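# Stow earphones in chest drawer and close it

## Task

Place the coiled earphones inside the small chest's open drawer, then push that drawer closed, with the chest still standing upright at the end.

## Robot and tools

Robot: two Franka FR3 seven-joint arms, each with a Robotiq 140 two-finger gripper and a wrist camera. left_arm sits on the +y side, right_arm on the -y side. left_arm's fingers are rigid. right_arm's fingers can hinge: parts held near the palm may be pulled in, held loosely or squeezed too hard, and a fingertip pushed into a surface folds easily, so grip with the outer quarter of the pads. Cameras: cam_head_left, cam_head_right (on a stand behind the arms), cam_left_wrist, cam_right_wrist, all 672x504.

Frames: the scene frame has its origin at table height, midway between the arms' nominal bases; +x points out over the table, +z up. Real bases: left_arm (+0.030, +0.335, +0.013) m, right_arm (+0.032, -0.433, +0.013) m, almost unrotated. Reported positions (metres) and quaternions (wxyz) are in the scene frame, accurate to a few cm. end_effector_position is the point between the closed pads; the gripper's +z runs along the fingers and the fingers close along its y axis. Fingertips extend about 33 mm past that point when the gap is 40 mm or less, about 9 mm when fully open.

The row: every motion command uses rows of 18 numbers, one list covering both arms: left dx, dy, dz, rx, ry, rz, gripper position, force_limit, speed, then the same nine for the right arm. Pose numbers are offsets, not poses: they count from that arm's Hand target at the start of the action or move, along that Hand target's own axes. Scale: 1.0 = 0.6 m or 180 degrees; rx, ry, rz form one rotation vector. All 18 values lie in [-1, 1]. Six zeros re-request the current Hand target. Gripper numbers are absolute commands, not offsets: always resend the last values for an arm you want unchanged, since 0 is itself a command.

Gripper values: position +1 = open 140 mm, about -0.8 = pads touching, -1 = close until blocked. force_limit -1 to +1 (roughly 14 N to 58 N at slow close); speed -1 to +1 (about 30 to 250 mm/s; faster closes squeeze harder). Both default to +1. After closing, check object_status: 0 moving, 1 blocked while opening, 2 blocked while closing (a grip), 3 reached target or pads met. position_measured is in counts: 3 open, 230 pads met. To grip harder, raise force_limit and nudge position (-1 to -0.98); to grip softer, open and reclose slowly.

Tools:
- execute_actions(actions, cameras): actions is a list of actions; each action is up to 15 rows, one per 1/30 s step; a short action repeats its last row to fill 15 steps. Every row in an action is an offset from the action's starting Hand target. An empty list returns state and all images.
- move(target, speed, blend, blocking, cameras): straight-line path to one row or a list of up to 15 rows, each an offset from the Hand targets at the move's start. speed in m/s, 0.002 to 2 (default 0.25), one value or one per row. blend in m rounds corners (0 = stop at each). Paths cap at 10 s and do not avoid obstacles. The result adds a move: line (done, off_target, moving, held, fault) and limits (paced = clipped, held = withheld steps).
- wait(seconds 0 to 10), stop() to brake a running move, zoom_image(camera, region [x0,y0,x1,y1] pixels, at most 504x504, only on the latest images), clear_fault(arm), read_manual(section), finished_scene(scene 1 or 2) which is final.

Controller: each step the commanded pose is clipped to within 70 mm and 16 degrees of the measured pose, so Hand target can lag; the next offset counts from the printed Hand target. A gripper may settle short; add the missing distance as a new offset. Big wrist rotations can swing the elbow.

Results: end_effector_position and quat per arm, Hand target, Tool commands, object_status, position_measured, joint positions/velocities, joint torques, external joint torques, flange force (gripper axes, includes held weight, noisy), and step readings of position for action calls.

Faults and hazards: a contact torque at a joint's load limit (85 N m for big joints, 11 N m for forearm roll and wrist) or 85 N outside force (held weight included) stops that arm until clear_fault; joint range or speed overruns do too. If a grip pins a faulted arm, open first. Motor overheating from holding loads, reaching far or pushing into things brakes an arm for 30 to 60 s; watch for MOTOR HOT. Never let the grippers or arms press or close on each other. Do not drop the earphones from height, slam the drawer, knock the chest over, or let anything leave the table. Approach contacts slowly, avoid targets far beyond a surface, and do not squeeze hard on a part still resting on something. The scene keeps running while you think, and loose objects may occasionally get a small push.

Each tool is called after ">>>" as name(argument=value, ...), one argument or row to a line, values as JSON.

## Session

>>> execute_actions(
  actions=[],
)

Scene clock: 0.00 s.
left_arm: end_effector_position=(+0.2611, +0.4436, +0.1447) position_measured=3 object_status=3 end_effector_quat_wxyz=(+0.134, +0.864, +0.384, -0.297) | right_arm: end_effector_position=(+0.3628, -0.2823, +0.1824) position_measured=3 object_status=3 end_effector_quat_wxyz=(+0.574, +0.523, -0.476, +0.414)
Joint positions: left_arm=[0.636 -0.11 -0.024 -2.486 -0.147 1.724 -1.726] | right_arm=[0.935 0.762 0.009 -1.719 -0.616 1.002 1.006]
Joint velocities: within noise
Joint torques (N m): no reading
External joint torques (N m): no reading
Flange force (N): no reading
Hand target: left_arm +0.2611, +0.4436, +0.1447; +0.134, +0.864, +0.384, -0.297 | right_arm +0.3628, -0.2823, +0.1824; +0.574, +0.523, -0.476, +0.414
Tool commands: left_gripper/position=+1.0 left_gripper/force_limit=+1.0 left_gripper/speed=+1.0 right_gripper/position=+1.0 right_gripper/force_limit=+1.0 right_gripper/speed=+1.0

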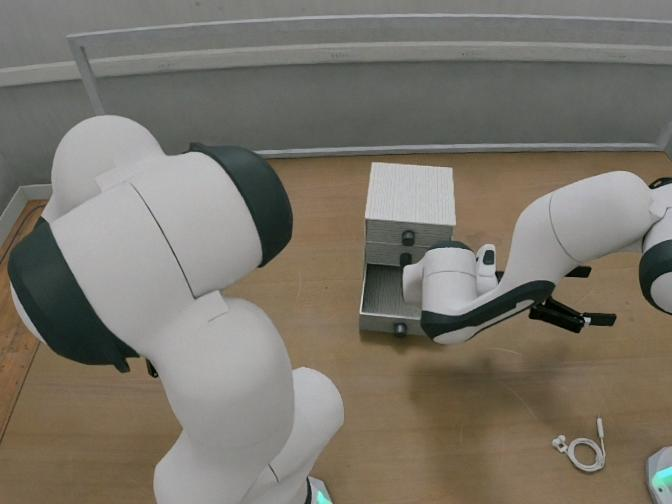

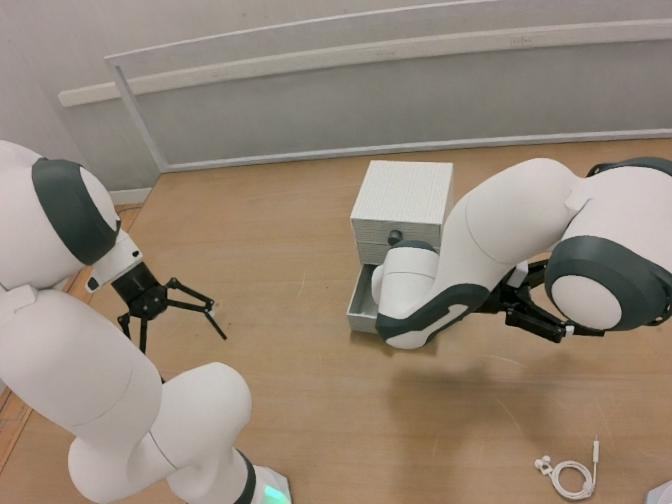

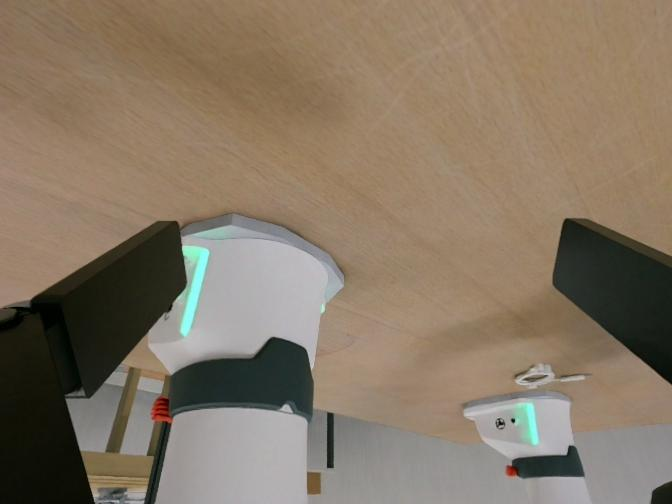

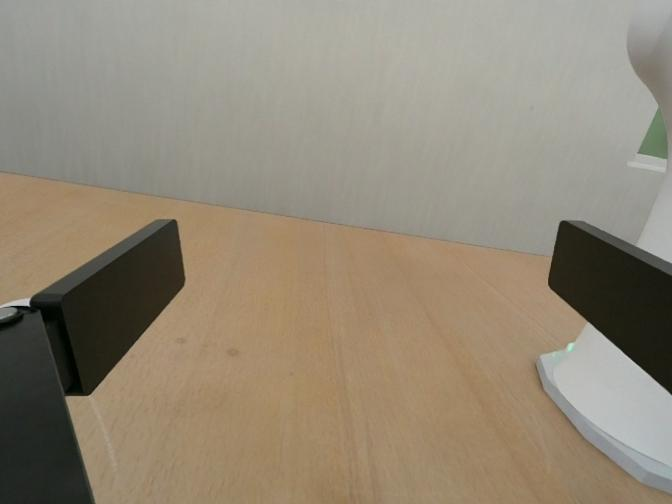

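>>> move(
  target=[-0.205,0,-0.263,0,0.211,0,1,1,1,0.29,0,0.53,0,-0.5,0,1,1,1],
  speed=0.35,
  cameras=["all"],
)

Scene clock: 35.97 s.
left_arm: end_effector_position=(+0.2617, +0.4448, +0.3442) position_measured=3 object_status=3 end_effector_quat_wxyz=(+0.003, +0.914, +0.405, +0.001) | right_arm: end_effector_position=(+0.3625, -0.6016, +0.3520) position_measured=3 object_status=3 end_effector_quat_wxyz=(-0.069, -0.659, +0.745, +0.077)
Joint positions: left_arm=[0.655 -0.997 -0.129 -2.578 -0.114 1.586 -1.82] | right_arm=[0.666 -0.653 -0.82 -2.119 -0.437 1.424 0.12]
Joint velocities: left_arm=[within noise] | right_arm=[0 0 0 0 0 -0.001 -0.007]
Joint torques (N m): left_arm=[0.68 -0.09 1.62 22.86 0.88 2.57 -0.29] | right_arm=[0.74 0.03 13.29 22.04 0.69 1.6 -0.23]
External joint torques (N m): left_arm=[0.66 -0.87 -0.36 -1.08 -0.02 -0.06 -0.29] | right_arm=[0.72 0.62 0.01 0.86 -0.12 -0.38 -0.25]
Flange force (N): left_arm=[-4.4 -0.8 3.6] | right_arm=[1.2 -4.4 -4.5]
Hand target: left_arm +0.2608, +0.4444, +0.3447; +0.002, +0.913, +0.407, +0.000 | right_arm +0.3622, -0.6023, +0.3526; -0.069, -0.662, +0.742, +0.077
Off the commanded pose: left_arm 0.001 m, 0 deg | right_arm 0.001 m, 0 deg.
move: done

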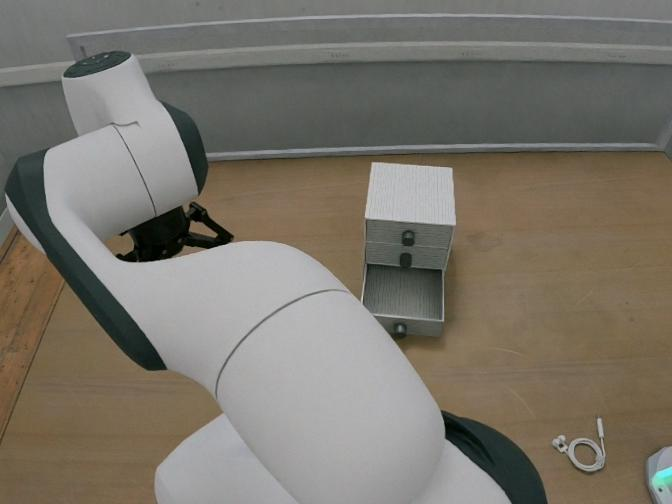

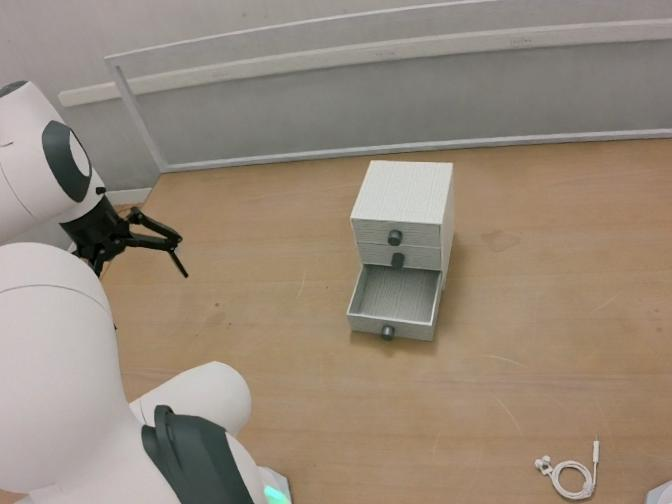

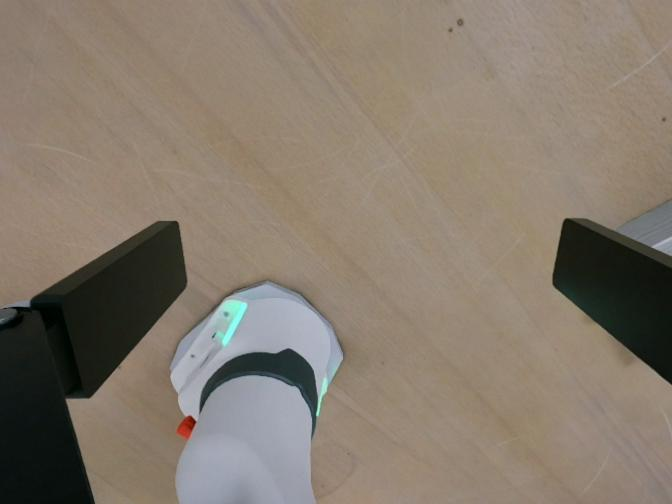

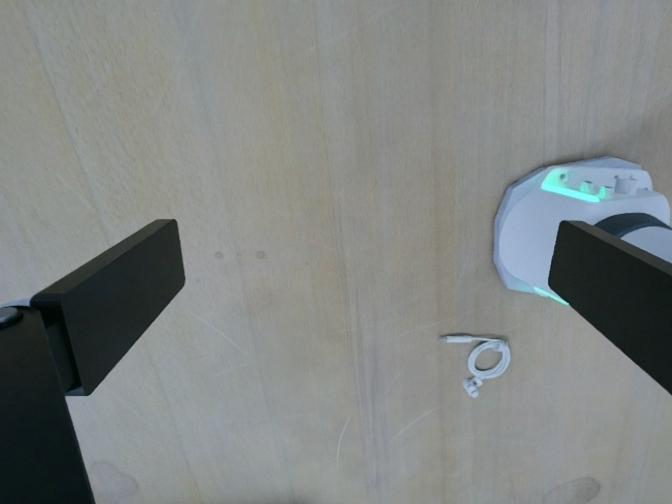

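>>> move(
  target=[
    [-0.271,0.557,-0.05,0,0,0.383,0.3,1,1,0,0,0,0,0,0,1,1,1],
    [-0.943,0.557,0.075,0,0,0.767,0.3,1,1,0,0,0,0,0,0,1,1,1],
  ],
  speed=0.4,
  blend=0.08,
  cameras=["all"],
)

Scene clock: 64.40 s.
left_arm: end_effector_position=(+0.1300, -0.1982, +0.3011) position_measured=91 object_status=3 end_effector_quat_wxyz=(+0.000, +0.705, -0.709, -0.001) | right_arm: end_effector_position=(+0.3625, -0.6016, +0.3520) position_measured=3 object_status=3 end_effector_quat_wxyz=(-0.069, -0.661, +0.744, +0.077)
Joint positions: left_arm=[-0.331 -0.107 -1.013 -1.954 -0.097 1.895 -1.308] | right_arm=[0.666 -0.653 -0.82 -2.119 -0.437 1.424 0.117]
Joint torques (N m): left_arm=[0.48 -14.55 3.11 23.95 1.19 2.94 -0.31] | right_arm=[0.18 0.65 13.69 22.01 0.9 1.73 -0.18]
External joint torques (N m): left_arm=[0.49 0.12 0.24 -0.73 0.38 0.3 -0.31] | right_arm=[0.13 1.15 0.42 0.89 0.09 -0.25 -0.2]
Flange force (N): left_arm=[0.8 -0.4 2.6] | right_arm=[0.5 -4.2 -4.8]
Hand target: left_arm +0.1310, -0.1999, +0.3019; +0.001, +0.707, -0.707, +0.002 | right_arm +0.3622, -0.6023, +0.3526; -0.069, -0.662, +0.742, +0.077
Off the commanded pose: left_arm 0.002 m, 0 deg | right_arm 0.001 m, 0 deg.
move: done

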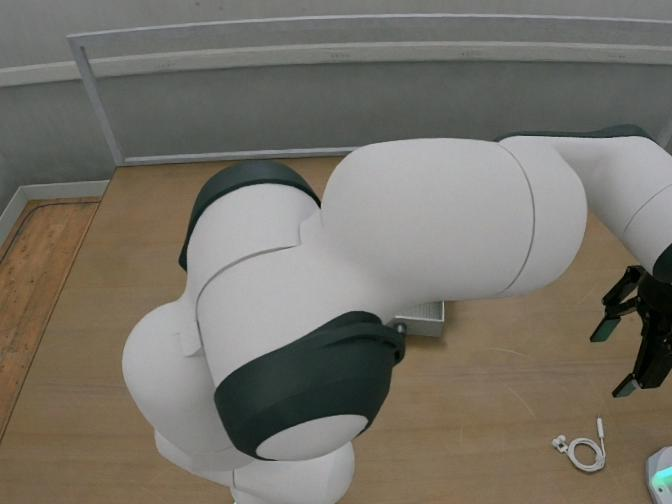

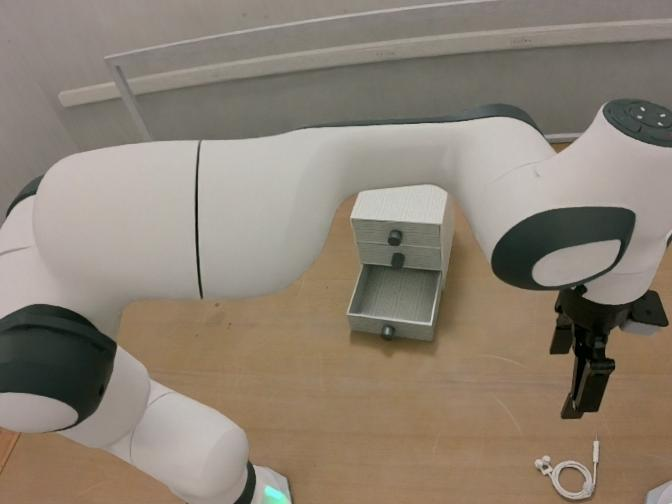

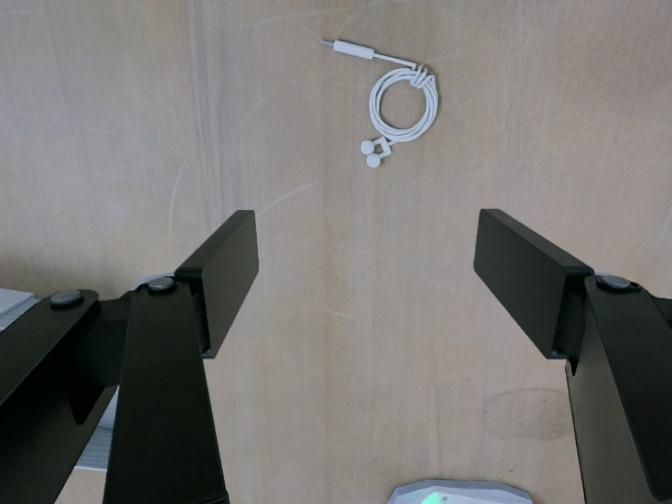

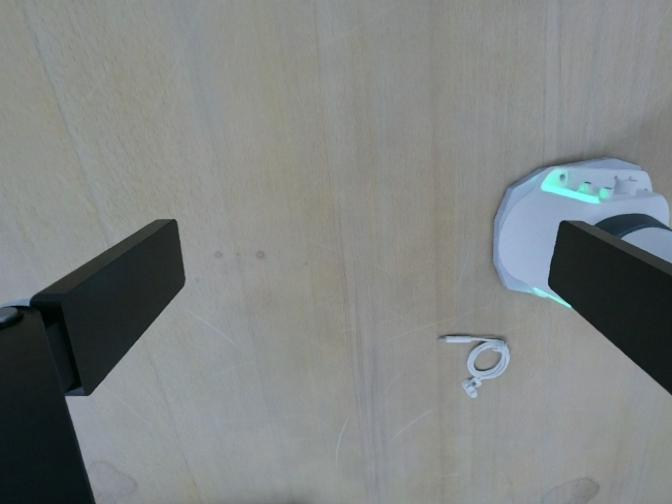

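>>> move(
  target=[0.083,0.06,0.237,0,0,0,0.6,1,1,0,0,0,0,0,0,1,1,1],
  cameras=["cam_left_wrist","cam_right_wrist"],
)

Scene clock: 74.00 s.
left_arm: end_effector_position=(+0.0947, -0.2498, +0.1586) position_measured=53 object_status=3 end_effector_quat_wxyz=(+0.001, +0.704, -0.710, +0.001) | right_arm: end_effector_position=(+0.3625, -0.6016, +0.3520) position_measured=3 object_status=3 end_effector_quat_wxyz=(-0.069, -0.661, +0.744, +0.077)
Joint positions: left_arm=[-0.587 0.315 -0.926 -2.006 0.306 2.18 -1.66] | right_arm=[0.666 -0.653 -0.82 -2.119 -0.437 1.424 0.117]
Joint velocities: left_arm=[0.001 0 0 0 0 0 -0.006] | right_arm=[within noise]
Joint torques (N m): left_arm=[-0.14 -30.59 -7.12 22.17 0.72 2.74 -0.39] | right_arm=[0.14 0.61 13.71 21.93 0.91 1.7 -0.22]
External joint torques (N m): left_arm=[-0.19 -1.88 0.74 -0.58 0 0.11 -0.39] | right_arm=[0.04 1.1 0.38 0.84 0.09 -0.27 -0.24]
Flange force (N): left_arm=[-6.9 1.3 -1.0] | right_arm=[0.6 -3.9 -4.6]
Hand target: left_arm +0.0952, -0.2502, +0.1598; +0.001, +0.707, -0.707, +0.002 | right_arm +0.3622, -0.6023, +0.3526; -0.069, -0.662, +0.742, +0.077
Off the commanded pose: left_arm 0.001 m, 0 deg | right_arm 0.001 m, 0 deg.
move: done
Images, in order (width x height): cam_left_wrist 672x504, cam_right_wrist 672x504.

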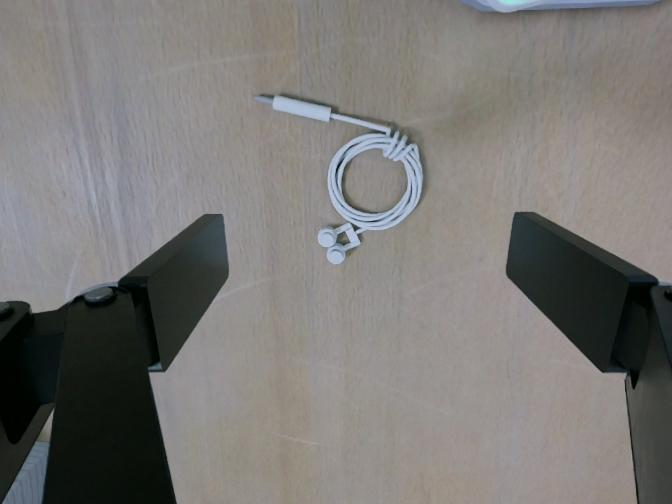

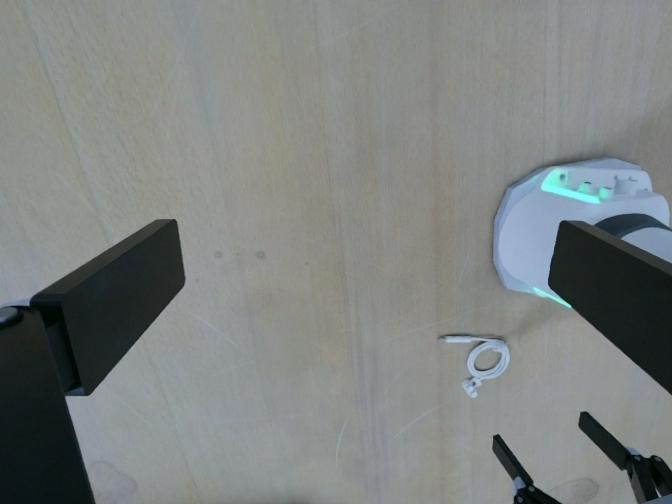

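>>> move(
  target=[0.004,0.022,0.145,0,0,0,0.45,-1,-1,0,0,0,0,0,0,1,1,1],
  cameras=["cam_left_wrist","cam_right_wrist"],
)

>>> zoom_image(
  camera="cam_right_wrist",
  region=[420, 260, 620, 460],
)

Scene clock: 88.50 s.
left_arm: end_effector_position=(+0.0816, -0.2505, +0.0712) position_measured=72 object_status=3 end_effector_quat_wxyz=(-0.001, +0.704, -0.710, -0.001) | right_arm: end_effector_position=(+0.3625, -0.6016, +0.3520) position_measured=3 object_status=3 end_effector_quat_wxyz=(-0.069, -0.661, +0.744, +0.077)
Joint positions: left_arm=[-0.72 0.466 -0.795 -2.05 0.459 2.331 -1.781] | right_arm=[0.666 -0.653 -0.82 -2.119 -0.437 1.424 0.117]
Joint velocities: left_arm=[0 -0.001 0 0 0 0 -0.005] | right_arm=[within noise]
Joint torques (N m): left_arm=[-0.14 -36.04 -9.57 19.94 0.63 2.97 -0.37] | right_arm=[0.18 0.62 13.74 22.03 0.91 1.72 -0.22]
External joint torques (N m): left_arm=[-0.19 -1.86 0.67 -0.62 -0.02 0.35 -0.37] | right_arm=[0.09 1.23 0.36 0.8 0.08 -0.28 -0.24]
Flange force (N): left_arm=[-6.7 1.2 -1.1] | right_arm=[0.6 -4.3 -4.7]
Hand target: left_arm +0.0822, -0.2529, +0.0728; +0.001, +0.707, -0.707, +0.002 | right_arm +0.3622, -0.6023, +0.3526; -0.069, -0.662, +0.742, +0.077
Off the commanded pose: left_arm 0.003 m, 1 deg | right_arm 0.001 m, 0 deg.
move: done
Images, in order (width x height): cam_left_wrist 672x504, cam_right_wrist 672x504.

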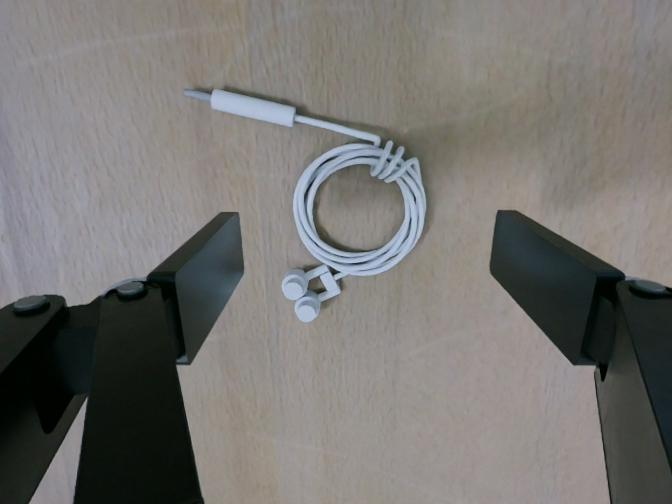

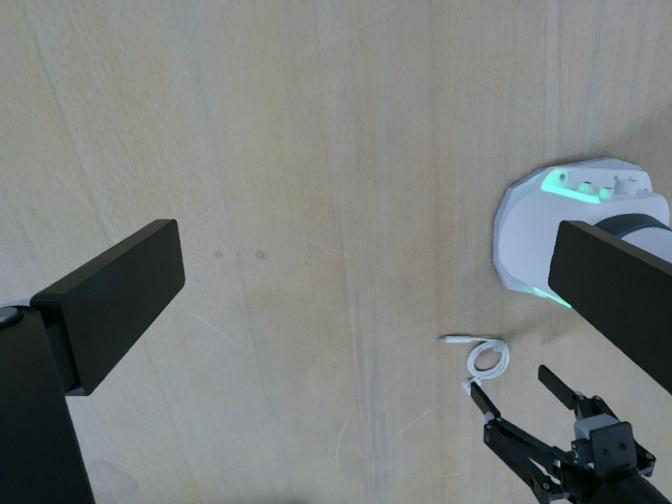

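Scaled by 2.520 from the camera's 672x504 image, which has a finer 960x720 frame.

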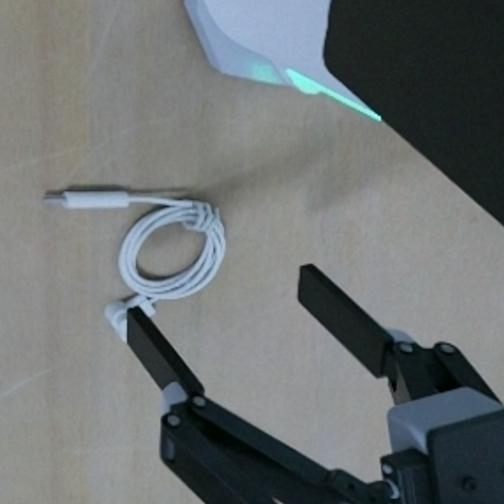

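>>> move(
  target=[0.008,0,0.065,0,0,0,0.45,-1,-1,0,0,0,0,0,0,1,1,1],
  speed=0.08,
  cameras=["cam_left_wrist"],
)

Scene clock: 94.87 s.
left_arm: end_effector_position=(+0.0817, -0.2553, +0.0325) position_measured=72 object_status=3 end_effector_quat_wxyz=(-0.001, +0.705, -0.710, -0.001) | right_arm: end_effector_position=(+0.3625, -0.6016, +0.3520) position_measured=3 object_status=3 end_effector_quat_wxyz=(-0.069, -0.661, +0.744, +0.077)
Joint positions: left_arm=[-0.786 0.546 -0.718 -2.033 0.524 2.388 -1.822] | right_arm=[0.666 -0.653 -0.82 -2.119 -0.437 1.424 0.117]
Joint velocities: left_arm=[0 -0.001 0.002 0 -0.001 0.003 -0.006] | right_arm=[within noise]
Joint torques (N m): left_arm=[-0.07 -38.56 -10.55 18.98 0.78 2.96 -0.3] | right_arm=[0.15 0.58 13.72 21.97 0.91 1.71 -0.22]
External joint torques (N m): left_arm=[-0.11 -1.64 0.4 -0.44 0.17 0.36 -0.3] | right_arm=[0.15 1.19 0.49 0.79 0.09 -0.27 -0.24]
Flange force (N): left_arm=[-5.7 1.0 -1.2] | right_arm=[0.4 -4.0 -4.7]
Hand target: left_arm +0.0822, -0.2579, +0.0338; +0.001, +0.707, -0.707, +0.002 | right_arm +0.3622, -0.6023, +0.3526; -0.069, -0.662, +0.742, +0.077
Off the commanded pose: left_arm 0.003 m, 1 deg | right_arm 0.001 m, 0 deg.
move: done
Images, in order (width x height): cam_left_wrist 672x504.

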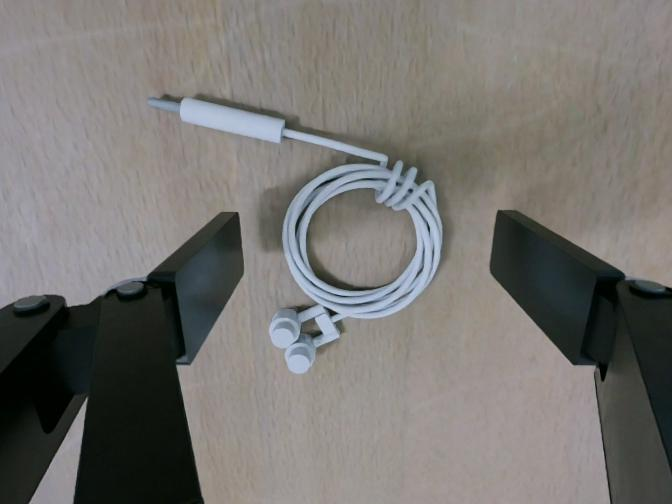

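>>> move(
  target=[
    [-0.003,0,0.006,0,0,0,0.45,-1,-1,0,0,0,0,0,0,1,1,1],
    [-0.003,0,0.006,0,0,0,-1,-1,-1,0,0,0,0,0,0,1,1,1],
  ],
  speed=0.05,
  cameras=["cam_left_wrist"],
)

Scene clock: 106.33 s.
left_arm: end_effector_position=(+0.0826, -0.2557, +0.0304) position_measured=219 object_status=0 end_effector_quat_wxyz=(+0.000, +0.706, -0.709, +0.001) | right_arm: end_effector_position=(+0.3625, -0.6016, +0.3520) position_measured=3 object_status=3 end_effector_quat_wxyz=(-0.069, -0.661, +0.744, +0.077)
Joint positions: left_arm=[-0.792 0.546 -0.709 -2.037 0.526 2.399 -1.826] | right_arm=[0.666 -0.653 -0.82 -2.119 -0.437 1.424 0.117]
Joint torques (N m): left_arm=[0 -38.29 -10.23 18.29 0.57 2.9 -0.31] | right_arm=[0.15 0.66 13.76 22.04 0.9 1.71 -0.19]
External joint torques (N m): left_arm=[0.01 -1.31 0.64 -1.07 -0.03 0.3 -0.31] | right_arm=[-0.01 1.2 0.31 0.84 0.07 -0.29 -0.21]
Flange force (N): left_arm=[-7.4 1.0 -1.0] | right_arm=[0.7 -4.2 -4.7]
Hand target: left_arm +0.0822, -0.2561, +0.0302; +0.001, +0.707, -0.707, +0.002 | right_arm +0.3622, -0.6023, +0.3526; -0.069, -0.662, +0.742, +0.077
Off the commanded pose: left_arm 0.001 m, 0 deg | right_arm 0.001 m, 0 deg.
move: done
Images, in order (width x height): cam_left_wrist 672x504.

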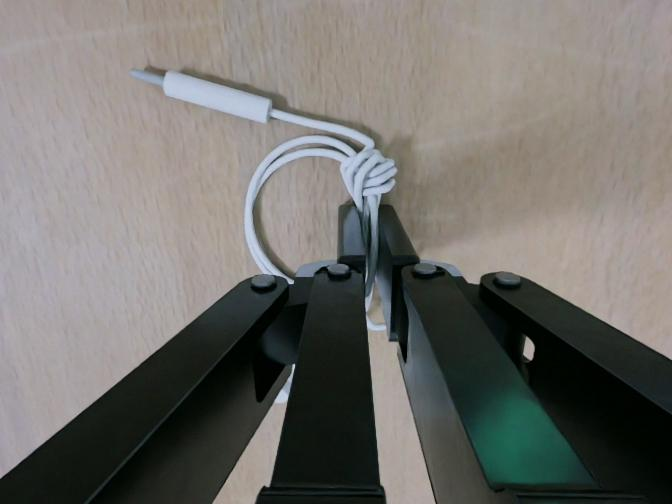

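>>> wait(
  seconds=1,
)

>>> move(
  target=[
    [0,0,-0.1,0,0,0,-1,-1,-1,0,0,0,0,0,0,1,1,1],
    [0,0,-0.47,0,0,0,-1,-1,-1,0,0,0,0,0,0,1,1,1],
  ],
  speed=[0.08,0.25],
  blend=[0.02,0],
  cameras=["all"],
)

Scene clock: 111.63 s.
left_arm: end_effector_position=(+0.0826, -0.2557, +0.0304) position_measured=219 object_status=2 end_effector_quat_wxyz=(+0.000, +0.706, -0.709, +0.001) | right_arm: end_effector_position=(+0.3625, -0.6016, +0.3520) position_measured=3 object_status=3 end_effector_quat_wxyz=(-0.069, -0.661, +0.744, +0.077)
Joint positions: left_arm=[-0.792 0.546 -0.709 -2.037 0.526 2.399 -1.826] | right_arm=[0.666 -0.653 -0.82 -2.119 -0.437 1.424 0.117]
Joint torques (N m): left_arm=[0 -38.3 -10.2 18.3 0.58 2.91 -0.31] | right_arm=[0.17 0.59 13.75 21.99 0.92 1.7 -0.19]
External joint torques (N m): left_arm=[-0.17 -1.18 0.55 -1.17 -0.03 0.3 -0.31] | right_arm=[0.15 1.19 0.47 0.79 0.11 -0.28 -0.21]
Flange force (N): left_arm=[-7.2 1.2 -0.6] | right_arm=[0.4 -4.1 -4.7]
Hand target: left_arm +0.0822, -0.2561, +0.0302; +0.001, +0.707, -0.707, +0.002 | right_arm +0.3622, -0.6023, +0.3526; -0.069, -0.662, +0.742, +0.077
Tool commands: left_gripper/position=-1.0 left_gripper/force_limit=-1.0 left_gripper/speed=-1.0 right_gripper/position=+1.0 right_gripper/force_limit=+1.0 right_gripper/speed=+1.0
Off the commanded pose: left_arm 0.001 m, 0 deg | right_arm 0.001 m, 0 deg.
wait: 1.00 s; at rest from the start

Scene clock: 114.33 s.
left_arm: end_effector_position=(+0.0825, -0.2557, +0.3119) position_measured=219 object_status=2 end_effector_quat_wxyz=(+0.000, +0.709, -0.705, +0.004) | right_arm: end_effector_position=(+0.3625, -0.6016, +0.3520) position_measured=3 object_status=3 end_effector_quat_wxyz=(-0.069, -0.661, +0.744, +0.077)
Joint positions: left_arm=[-0.579 0.155 -0.966 -1.747 0.137 1.84 -1.583] | right_arm=[0.666 -0.653 -0.82 -2.119 -0.437 1.424 0.117]
Joint velocities: left_arm=[0.001 0.001 -0.001 0 0 -0.001 0.005] | right_arm=[within noise]
Joint torques (N m): left_arm=[0.6 -25.04 -4.02 24.15 0.44 2.57 0.07] | right_arm=[0.15 0.64 13.78 21.97 0.91 1.71 -0.2]
External joint torques (N m): left_arm=[0.57 -0.21 0.01 -0.47 -0.42 -0.06 0.07] | right_arm=[0.05 1.13 0.47 0.86 0.09 -0.27 -0.22]
Flange force (N): left_arm=[-6.4 -0.4 0.7] | right_arm=[0.5 -3.9 -4.7]
Hand target: left_arm +0.0817, -0.2550, +0.3122; +0.001, +0.707, -0.707, +0.002 | right_arm +0.3622, -0.6023, +0.3526; -0.069, -0.662, +0.742, +0.077
Off the commanded pose: left_arm 0.001 m, 0 deg | right_arm 0.001 m, 0 deg.
move: done

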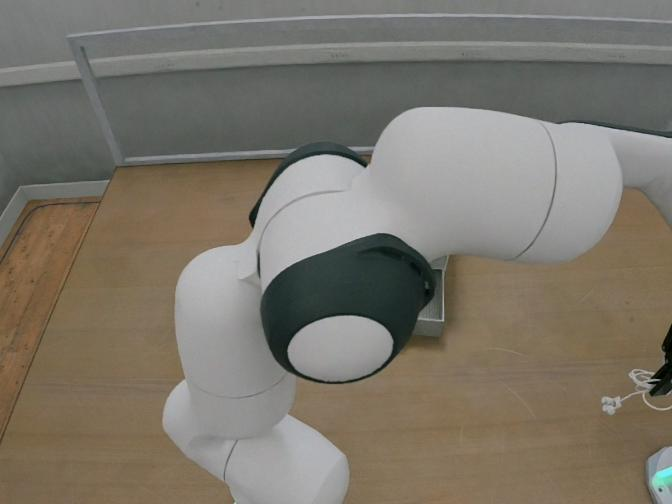

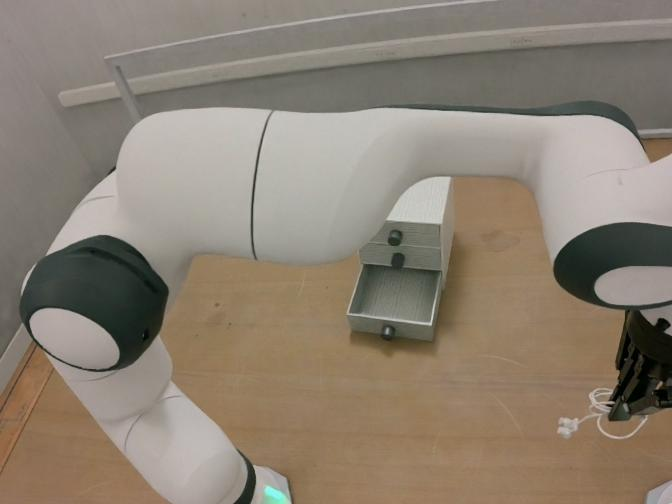

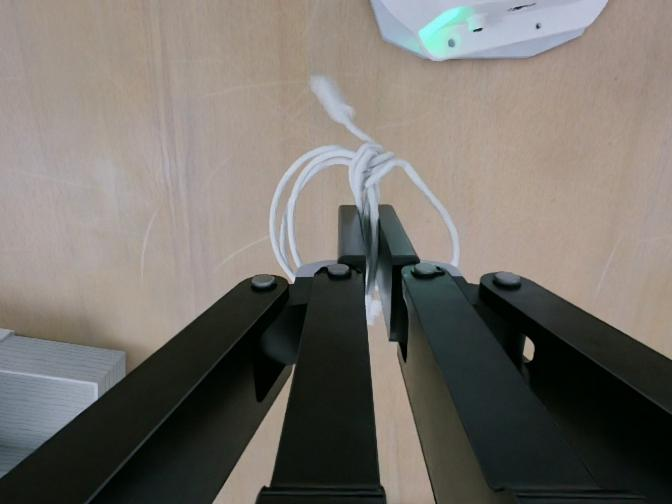

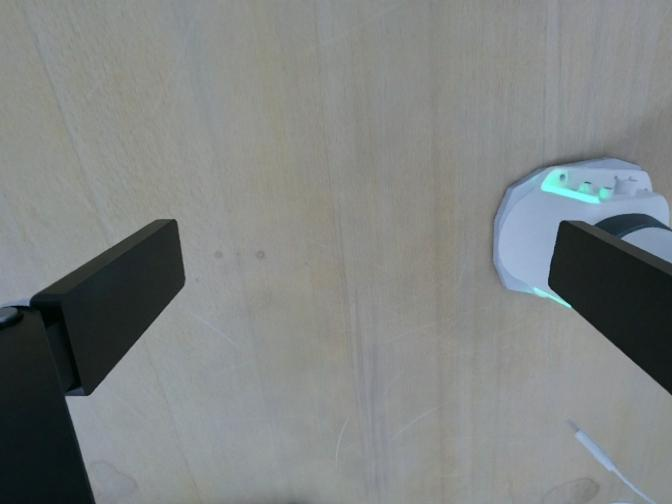

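>>> move(
  target=[-0.342,-0.313,-0.08,0,0,0.5,-1,-1,-1,0,0,0,0,0,0,1,1,1],
  cameras=["all"],
)

Scene clock: 128.03 s.
left_arm: end_effector_position=(+0.2695, -0.0511, +0.3600) position_measured=219 object_status=2 end_effector_quat_wxyz=(+0.001, -0.004, +1.000, -0.003) | right_arm: end_effector_position=(+0.3625, -0.6016, +0.3520) position_measured=3 object_status=3 end_effector_quat_wxyz=(-0.069, -0.661, +0.744, +0.077)
Joint positions: left_arm=[-0.777 -0.349 -0.2 -2.106 -0.072 1.769 0.61] | right_arm=[0.666 -0.653 -0.82 -2.119 -0.437 1.424 0.117]
Joint velocities: left_arm=[-0.001 0 0 0 0.001 0 0.006] | right_arm=[within noise]
Joint torques (N m): left_arm=[-0.13 -20.75 2.67 23.26 1.15 2.68 -0.02] | right_arm=[0.13 0.61 13.77 22 0.89 1.7 -0.2]
External joint torques (N m): left_arm=[-0.1 -1.07 0.85 -1.23 0.43 0.18 -0.02] | right_arm=[0.05 1.15 0.42 0.83 0.08 -0.28 -0.22]
Flange force (N): left_arm=[2.7 6.5 3.5] | right_arm=[0.6 -4.0 -4.6]
Hand target: left_arm +0.2696, -0.0498, +0.3598; +0.001, +0.000, +1.000, -0.002 | right_arm +0.3622, -0.6023, +0.3526; -0.069, -0.662, +0.742, +0.077
Off the commanded pose: left_arm 0.001 m, 1 deg | right_arm 0.001 m, 0 deg.
move: done

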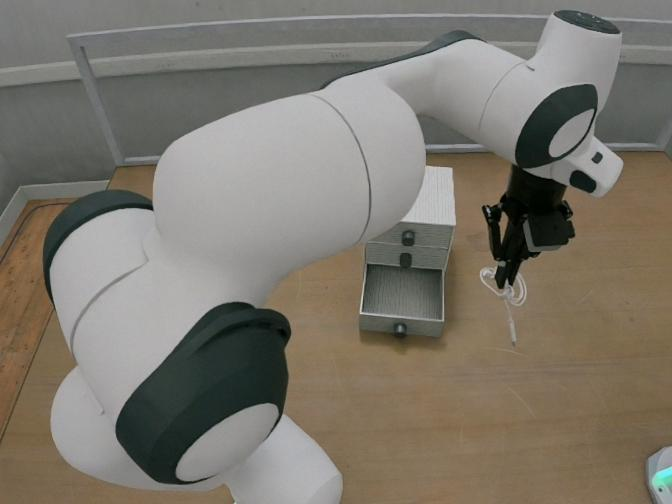

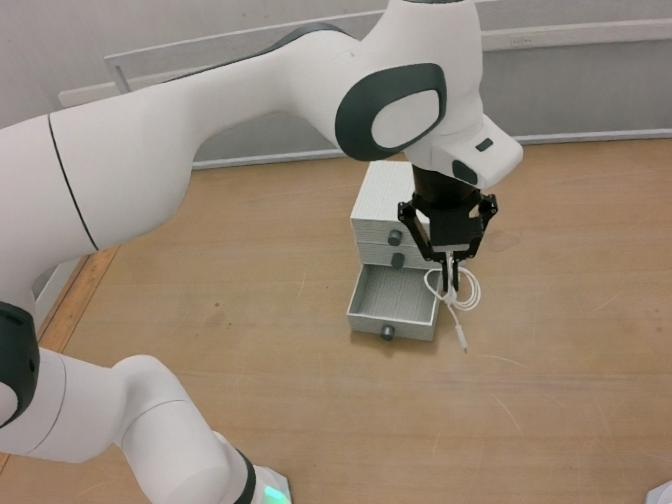

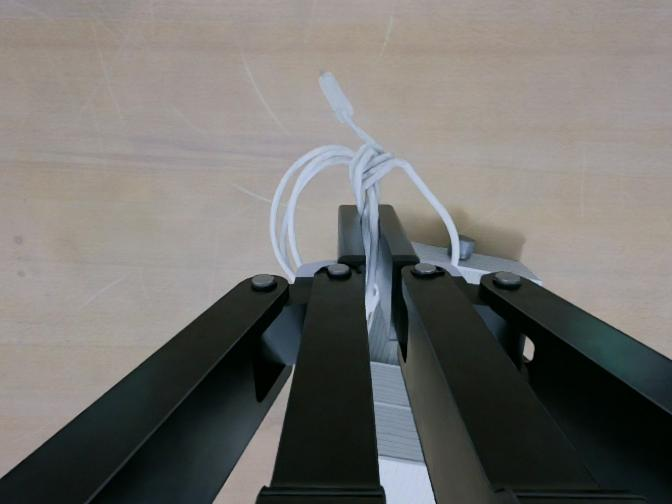

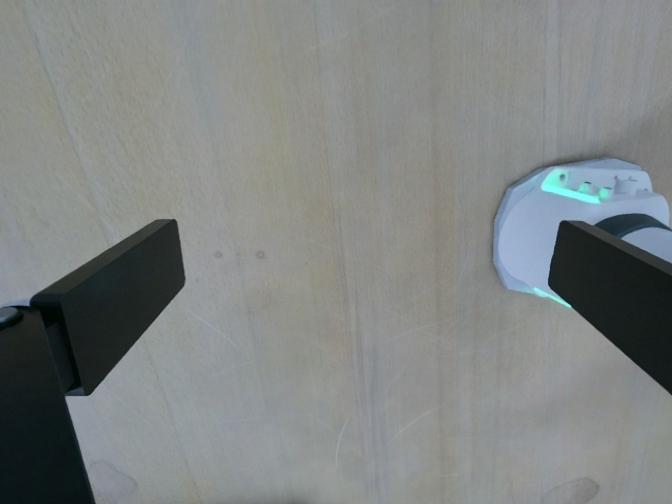

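>>> move(
  target=[-0.1,0.217,0,0,0,0,-1,-1,-1,0,0,0,0,0,0,1,1,1],
  cameras=["all"],
)

Scene clock: 140.57 s.
left_arm: end_effector_position=(+0.3303, +0.0788, +0.3597) position_measured=219 object_status=2 end_effector_quat_wxyz=(+0.001, -0.004, +1.000, -0.004) | right_arm: end_effector_position=(+0.3625, -0.6016, +0.3520) position_measured=3 object_status=3 end_effector_quat_wxyz=(-0.069, -0.661, +0.744, +0.077)
Joint positions: left_arm=[-0.748 -0.527 0.036 -2.265 0.015 1.745 0.842] | right_arm=[0.666 -0.653 -0.82 -2.119 -0.437 1.424 0.117]
Joint velocities: left_arm=[0 0 0 -0.001 0 0 0.004] | right_arm=[within noise]
Joint torques (N m): left_arm=[-0.13 -15.18 -0.41 23.24 1.16 2.44 0] | right_arm=[0.2 0.57 13.73 21.95 0.91 1.7 -0.18]
External joint torques (N m): left_arm=[-0.19 -1.14 0.47 -1.37 0.41 -0.06 0] | right_arm=[0.12 1.11 0.44 0.83 0.1 -0.28 -0.2]
Flange force (N): left_arm=[4.7 5.2 3.6] | right_arm=[0.4 -3.9 -4.6]
Hand target: left_arm +0.3296, +0.0804, +0.3594; +0.001, +0.000, +1.000, -0.002 | right_arm +0.3622, -0.6023, +0.3526; -0.069, -0.662, +0.742, +0.077
Off the commanded pose: left_arm 0.002 m, 1 deg | right_arm 0.001 m, 0 deg.
move: done

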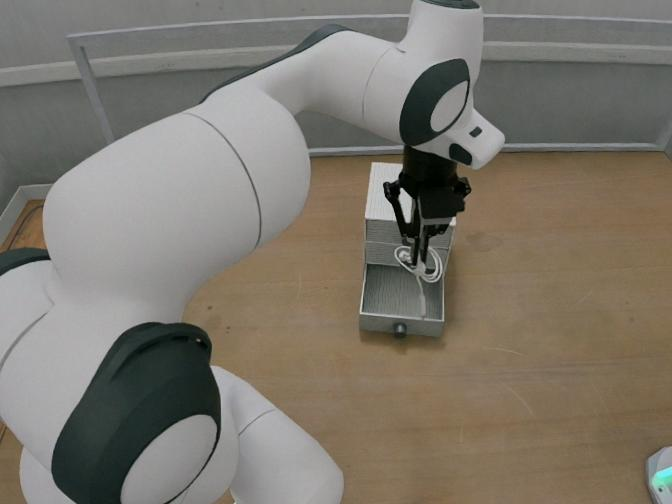

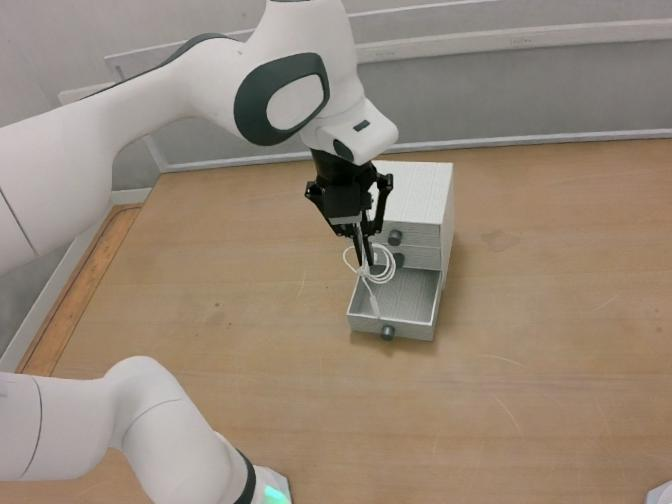

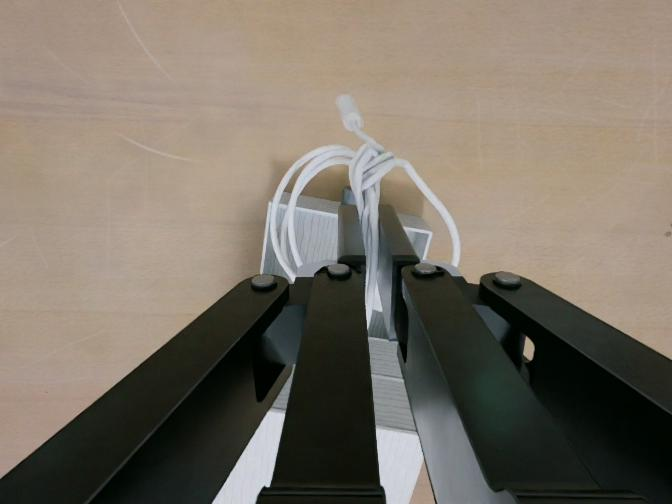

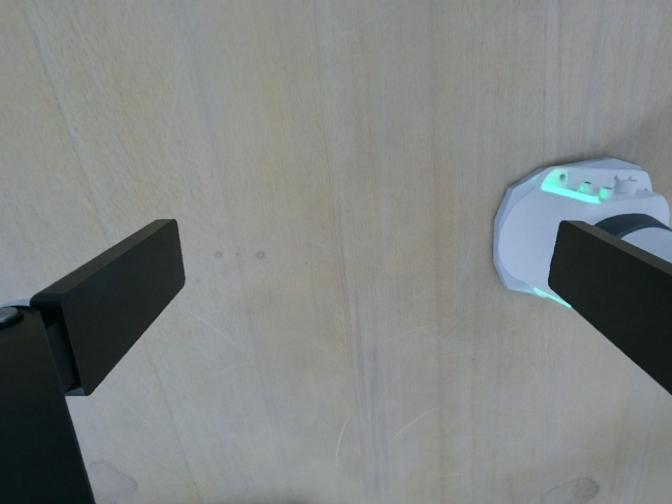

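>>> move(
  target=[
    [-0.192,-0.02,0.1,0,0,0,-1,-1,-1,0,0,0,0,0,0,1,1,1],
    [-0.192,-0.02,0.3,0,0,0,-1,-1,-1,0,0,0,0,0,0,1,1,1],
  ],
  speed=0.15,
  blend=[0.02,0],
  cameras=["cam_head_left","cam_head_right","cam_left_wrist"],
)

>>> zoom_image(
  camera="cam_head_left",
  region=[320, 130, 520, 350],
)

>>> zoom_image(
  camera="cam_head_right",
  region=[310, 130, 510, 350],
)

Scene clock: 156.27 s.
left_arm: end_effector_position=(+0.4442, +0.0684, +0.1798) position_measured=219 object_status=2 end_effector_quat_wxyz=(+0.000, -0.002, +1.000, +0.000) | right_arm: end_effector_position=(+0.3625, -0.6016, +0.3520) position_measured=3 object_status=3 end_effector_quat_wxyz=(-0.069, -0.661, +0.744, +0.077)
Joint positions: left_arm=[-0.728 -0.1 0.156 -2.329 0.02 2.23 0.98] | right_arm=[0.666 -0.653 -0.82 -2.119 -0.437 1.424 0.117]
Joint velocities: left_arm=[-0.001 0 0.001 0.001 0 0.003 0.004] | right_arm=[within noise]
Joint torques (N m): left_arm=[0.36 -27.04 -0.02 22.14 0.16 2.85 0.1] | right_arm=[0.13 0.63 13.71 21.94 0.92 1.7 -0.19]
External joint torques (N m): left_arm=[0.26 -0.18 0.41 -0.81 -0.45 0.39 0.1] | right_arm=[0.18 1.32 0.45 0.66 0.11 -0.29 -0.21]
Flange force (N): left_arm=[2.1 2.4 1.9] | right_arm=[0.3 -4.3 -4.4]
Hand target: left_arm +0.4451, +0.0677, +0.1797; +0.001, +0.000, +1.000, -0.002 | right_arm +0.3622, -0.6023, +0.3526; -0.069, -0.662, +0.742, +0.077
Off the commanded pose: left_arm 0.001 m, 0 deg | right_arm 0.001 m, 0 deg.
move: done
Images, in order (width x height): cam_head_left 672x504, cam_head_right 672x504, cam_left_wrist 672x504.

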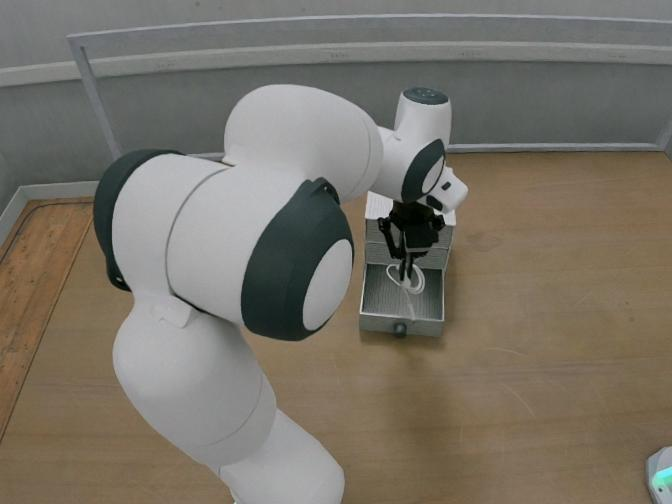

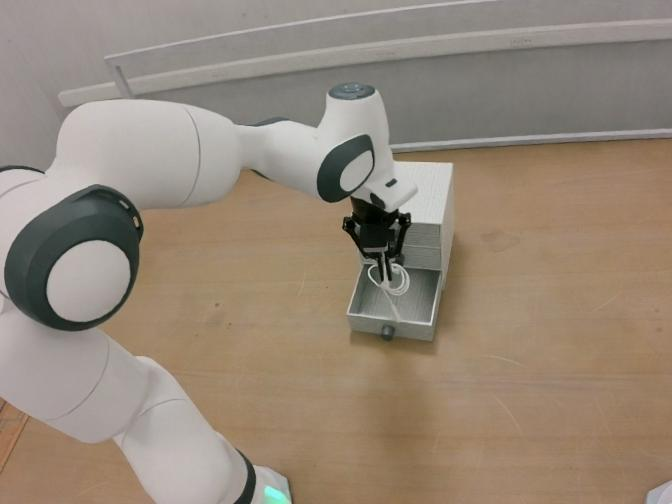

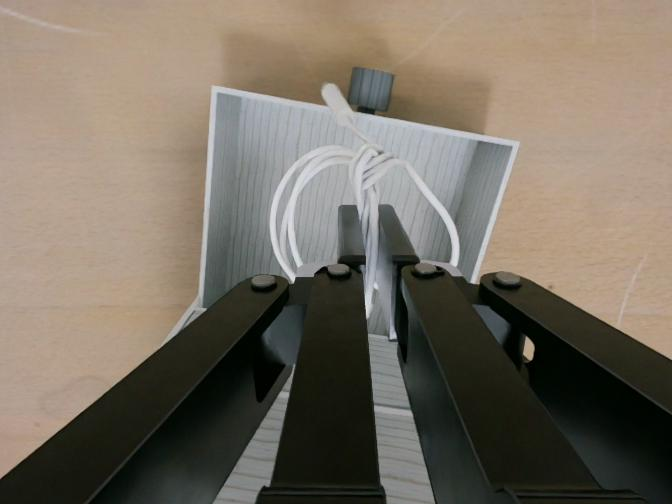

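Scaled by 2.291 from the camera's 672x504 image, which has a finer 960x720 frame.

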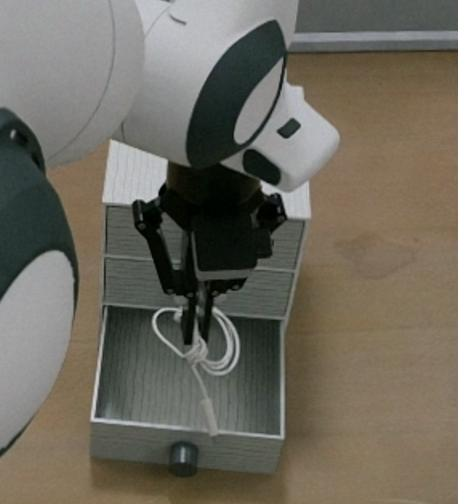

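Scaled by 2.291 from the camera's 672x504 image, which has a finer 960x720 frame.

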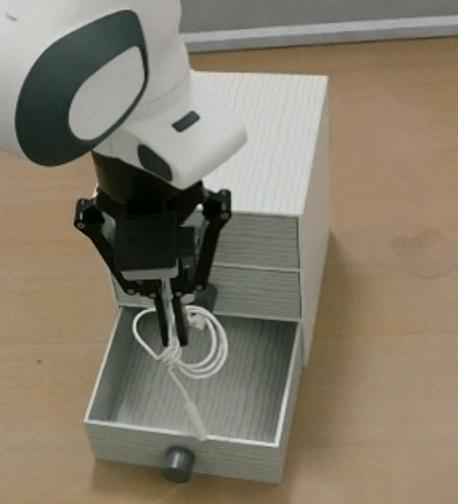

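>>> move(
  target=[-0.03,0,0.17,0,0,0,-1,-1,-1,0,0,0,0,0,0,1,1,1],
  speed=0.1,
  cameras=["cam_head_left","cam_head_right","cam_left_wrist"],
)

>>> zoom_image(
  camera="cam_head_right",
  region=[310, 130, 510, 350],
)

Scene clock: 165.13 s.
left_arm: end_effector_position=(+0.4620, +0.0684, +0.0775) position_measured=219 object_status=2 end_effector_quat_wxyz=(-0.001, -0.002, +1.000, +0.000) | right_arm: end_effector_position=(+0.3625, -0.6016, +0.3520) position_measured=3 object_status=3 end_effector_quat_wxyz=(-0.069, -0.661, +0.744, +0.077)
Joint positions: left_arm=[-0.717 0.123 0.165 -2.362 -0.034 2.482 1.037] | right_arm=[0.666 -0.653 -0.82 -2.119 -0.437 1.424 0.117]
Joint velocities: left_arm=[0 -0.001 0 0 -0.001 0.004 0.006] | right_arm=[within noise]
Joint torques (N m): left_arm=[0.65 -31.74 0.78 19.39 0.01 2.75 0.06] | right_arm=[0.16 0.54 13.78 22.03 0.9 1.71 -0.19]
External joint torques (N m): left_arm=[0.44 -0.09 -0.12 -0.8 -0.46 0.29 0.06] | right_arm=[0.09 1.11 0.44 0.85 0.08 -0.28 -0.21]
Flange force (N): left_arm=[2.2 2.0 1.2] | right_arm=[0.5 -3.9 -4.7]
Hand target: left_arm +0.4633, +0.0673, +0.0777; +0.001, +0.000, +1.000, -0.002 | right_arm +0.3622, -0.6023, +0.3526; -0.069, -0.662, +0.742, +0.077
Off the commanded pose: left_arm 0.002 m, 0 deg | right_arm 0.001 m, 0 deg.
move: done
Images, in order (width x height): cam_head_left 672x504, cam_head_right 672x504, cam_left_wrist 672x504.

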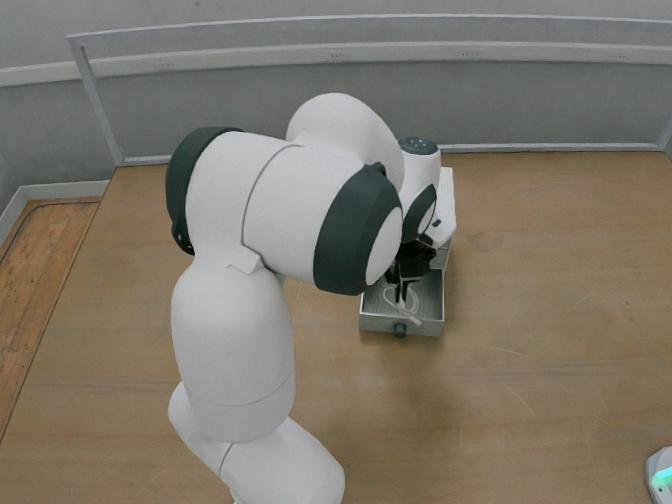

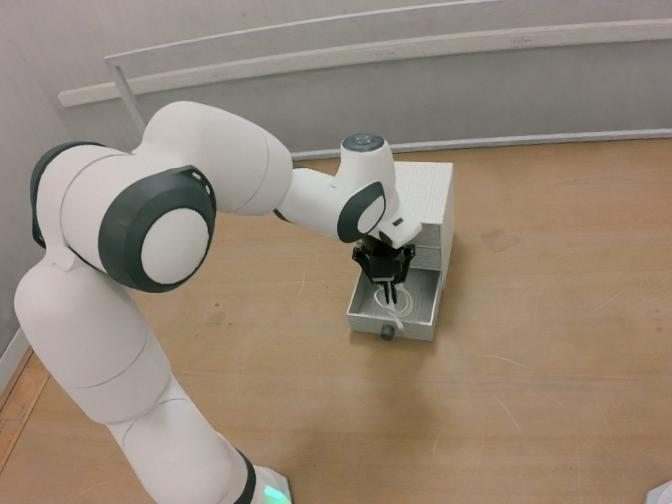

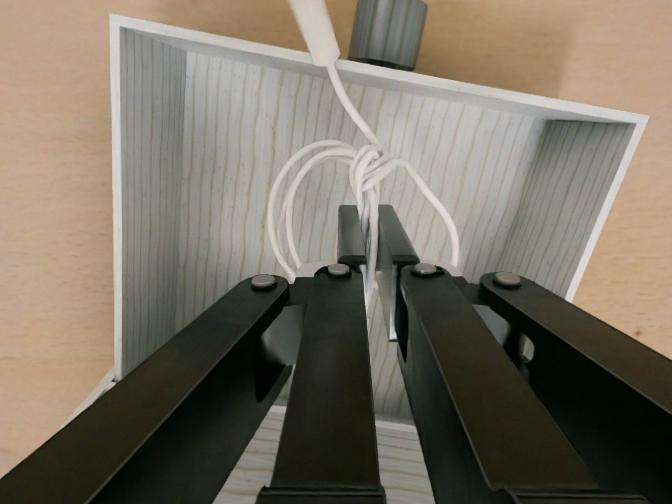

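Scaled by 2.291 from the camera's 672x504 image, which has a finer 960x720 frame.

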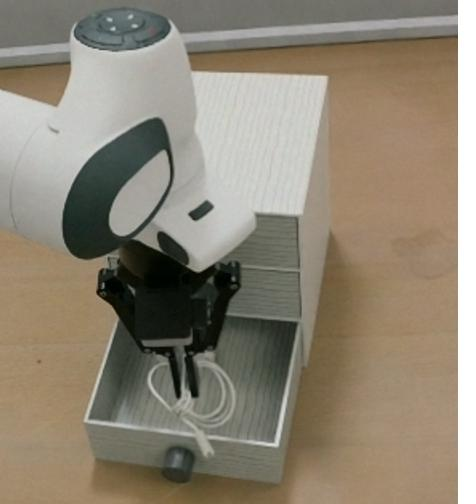

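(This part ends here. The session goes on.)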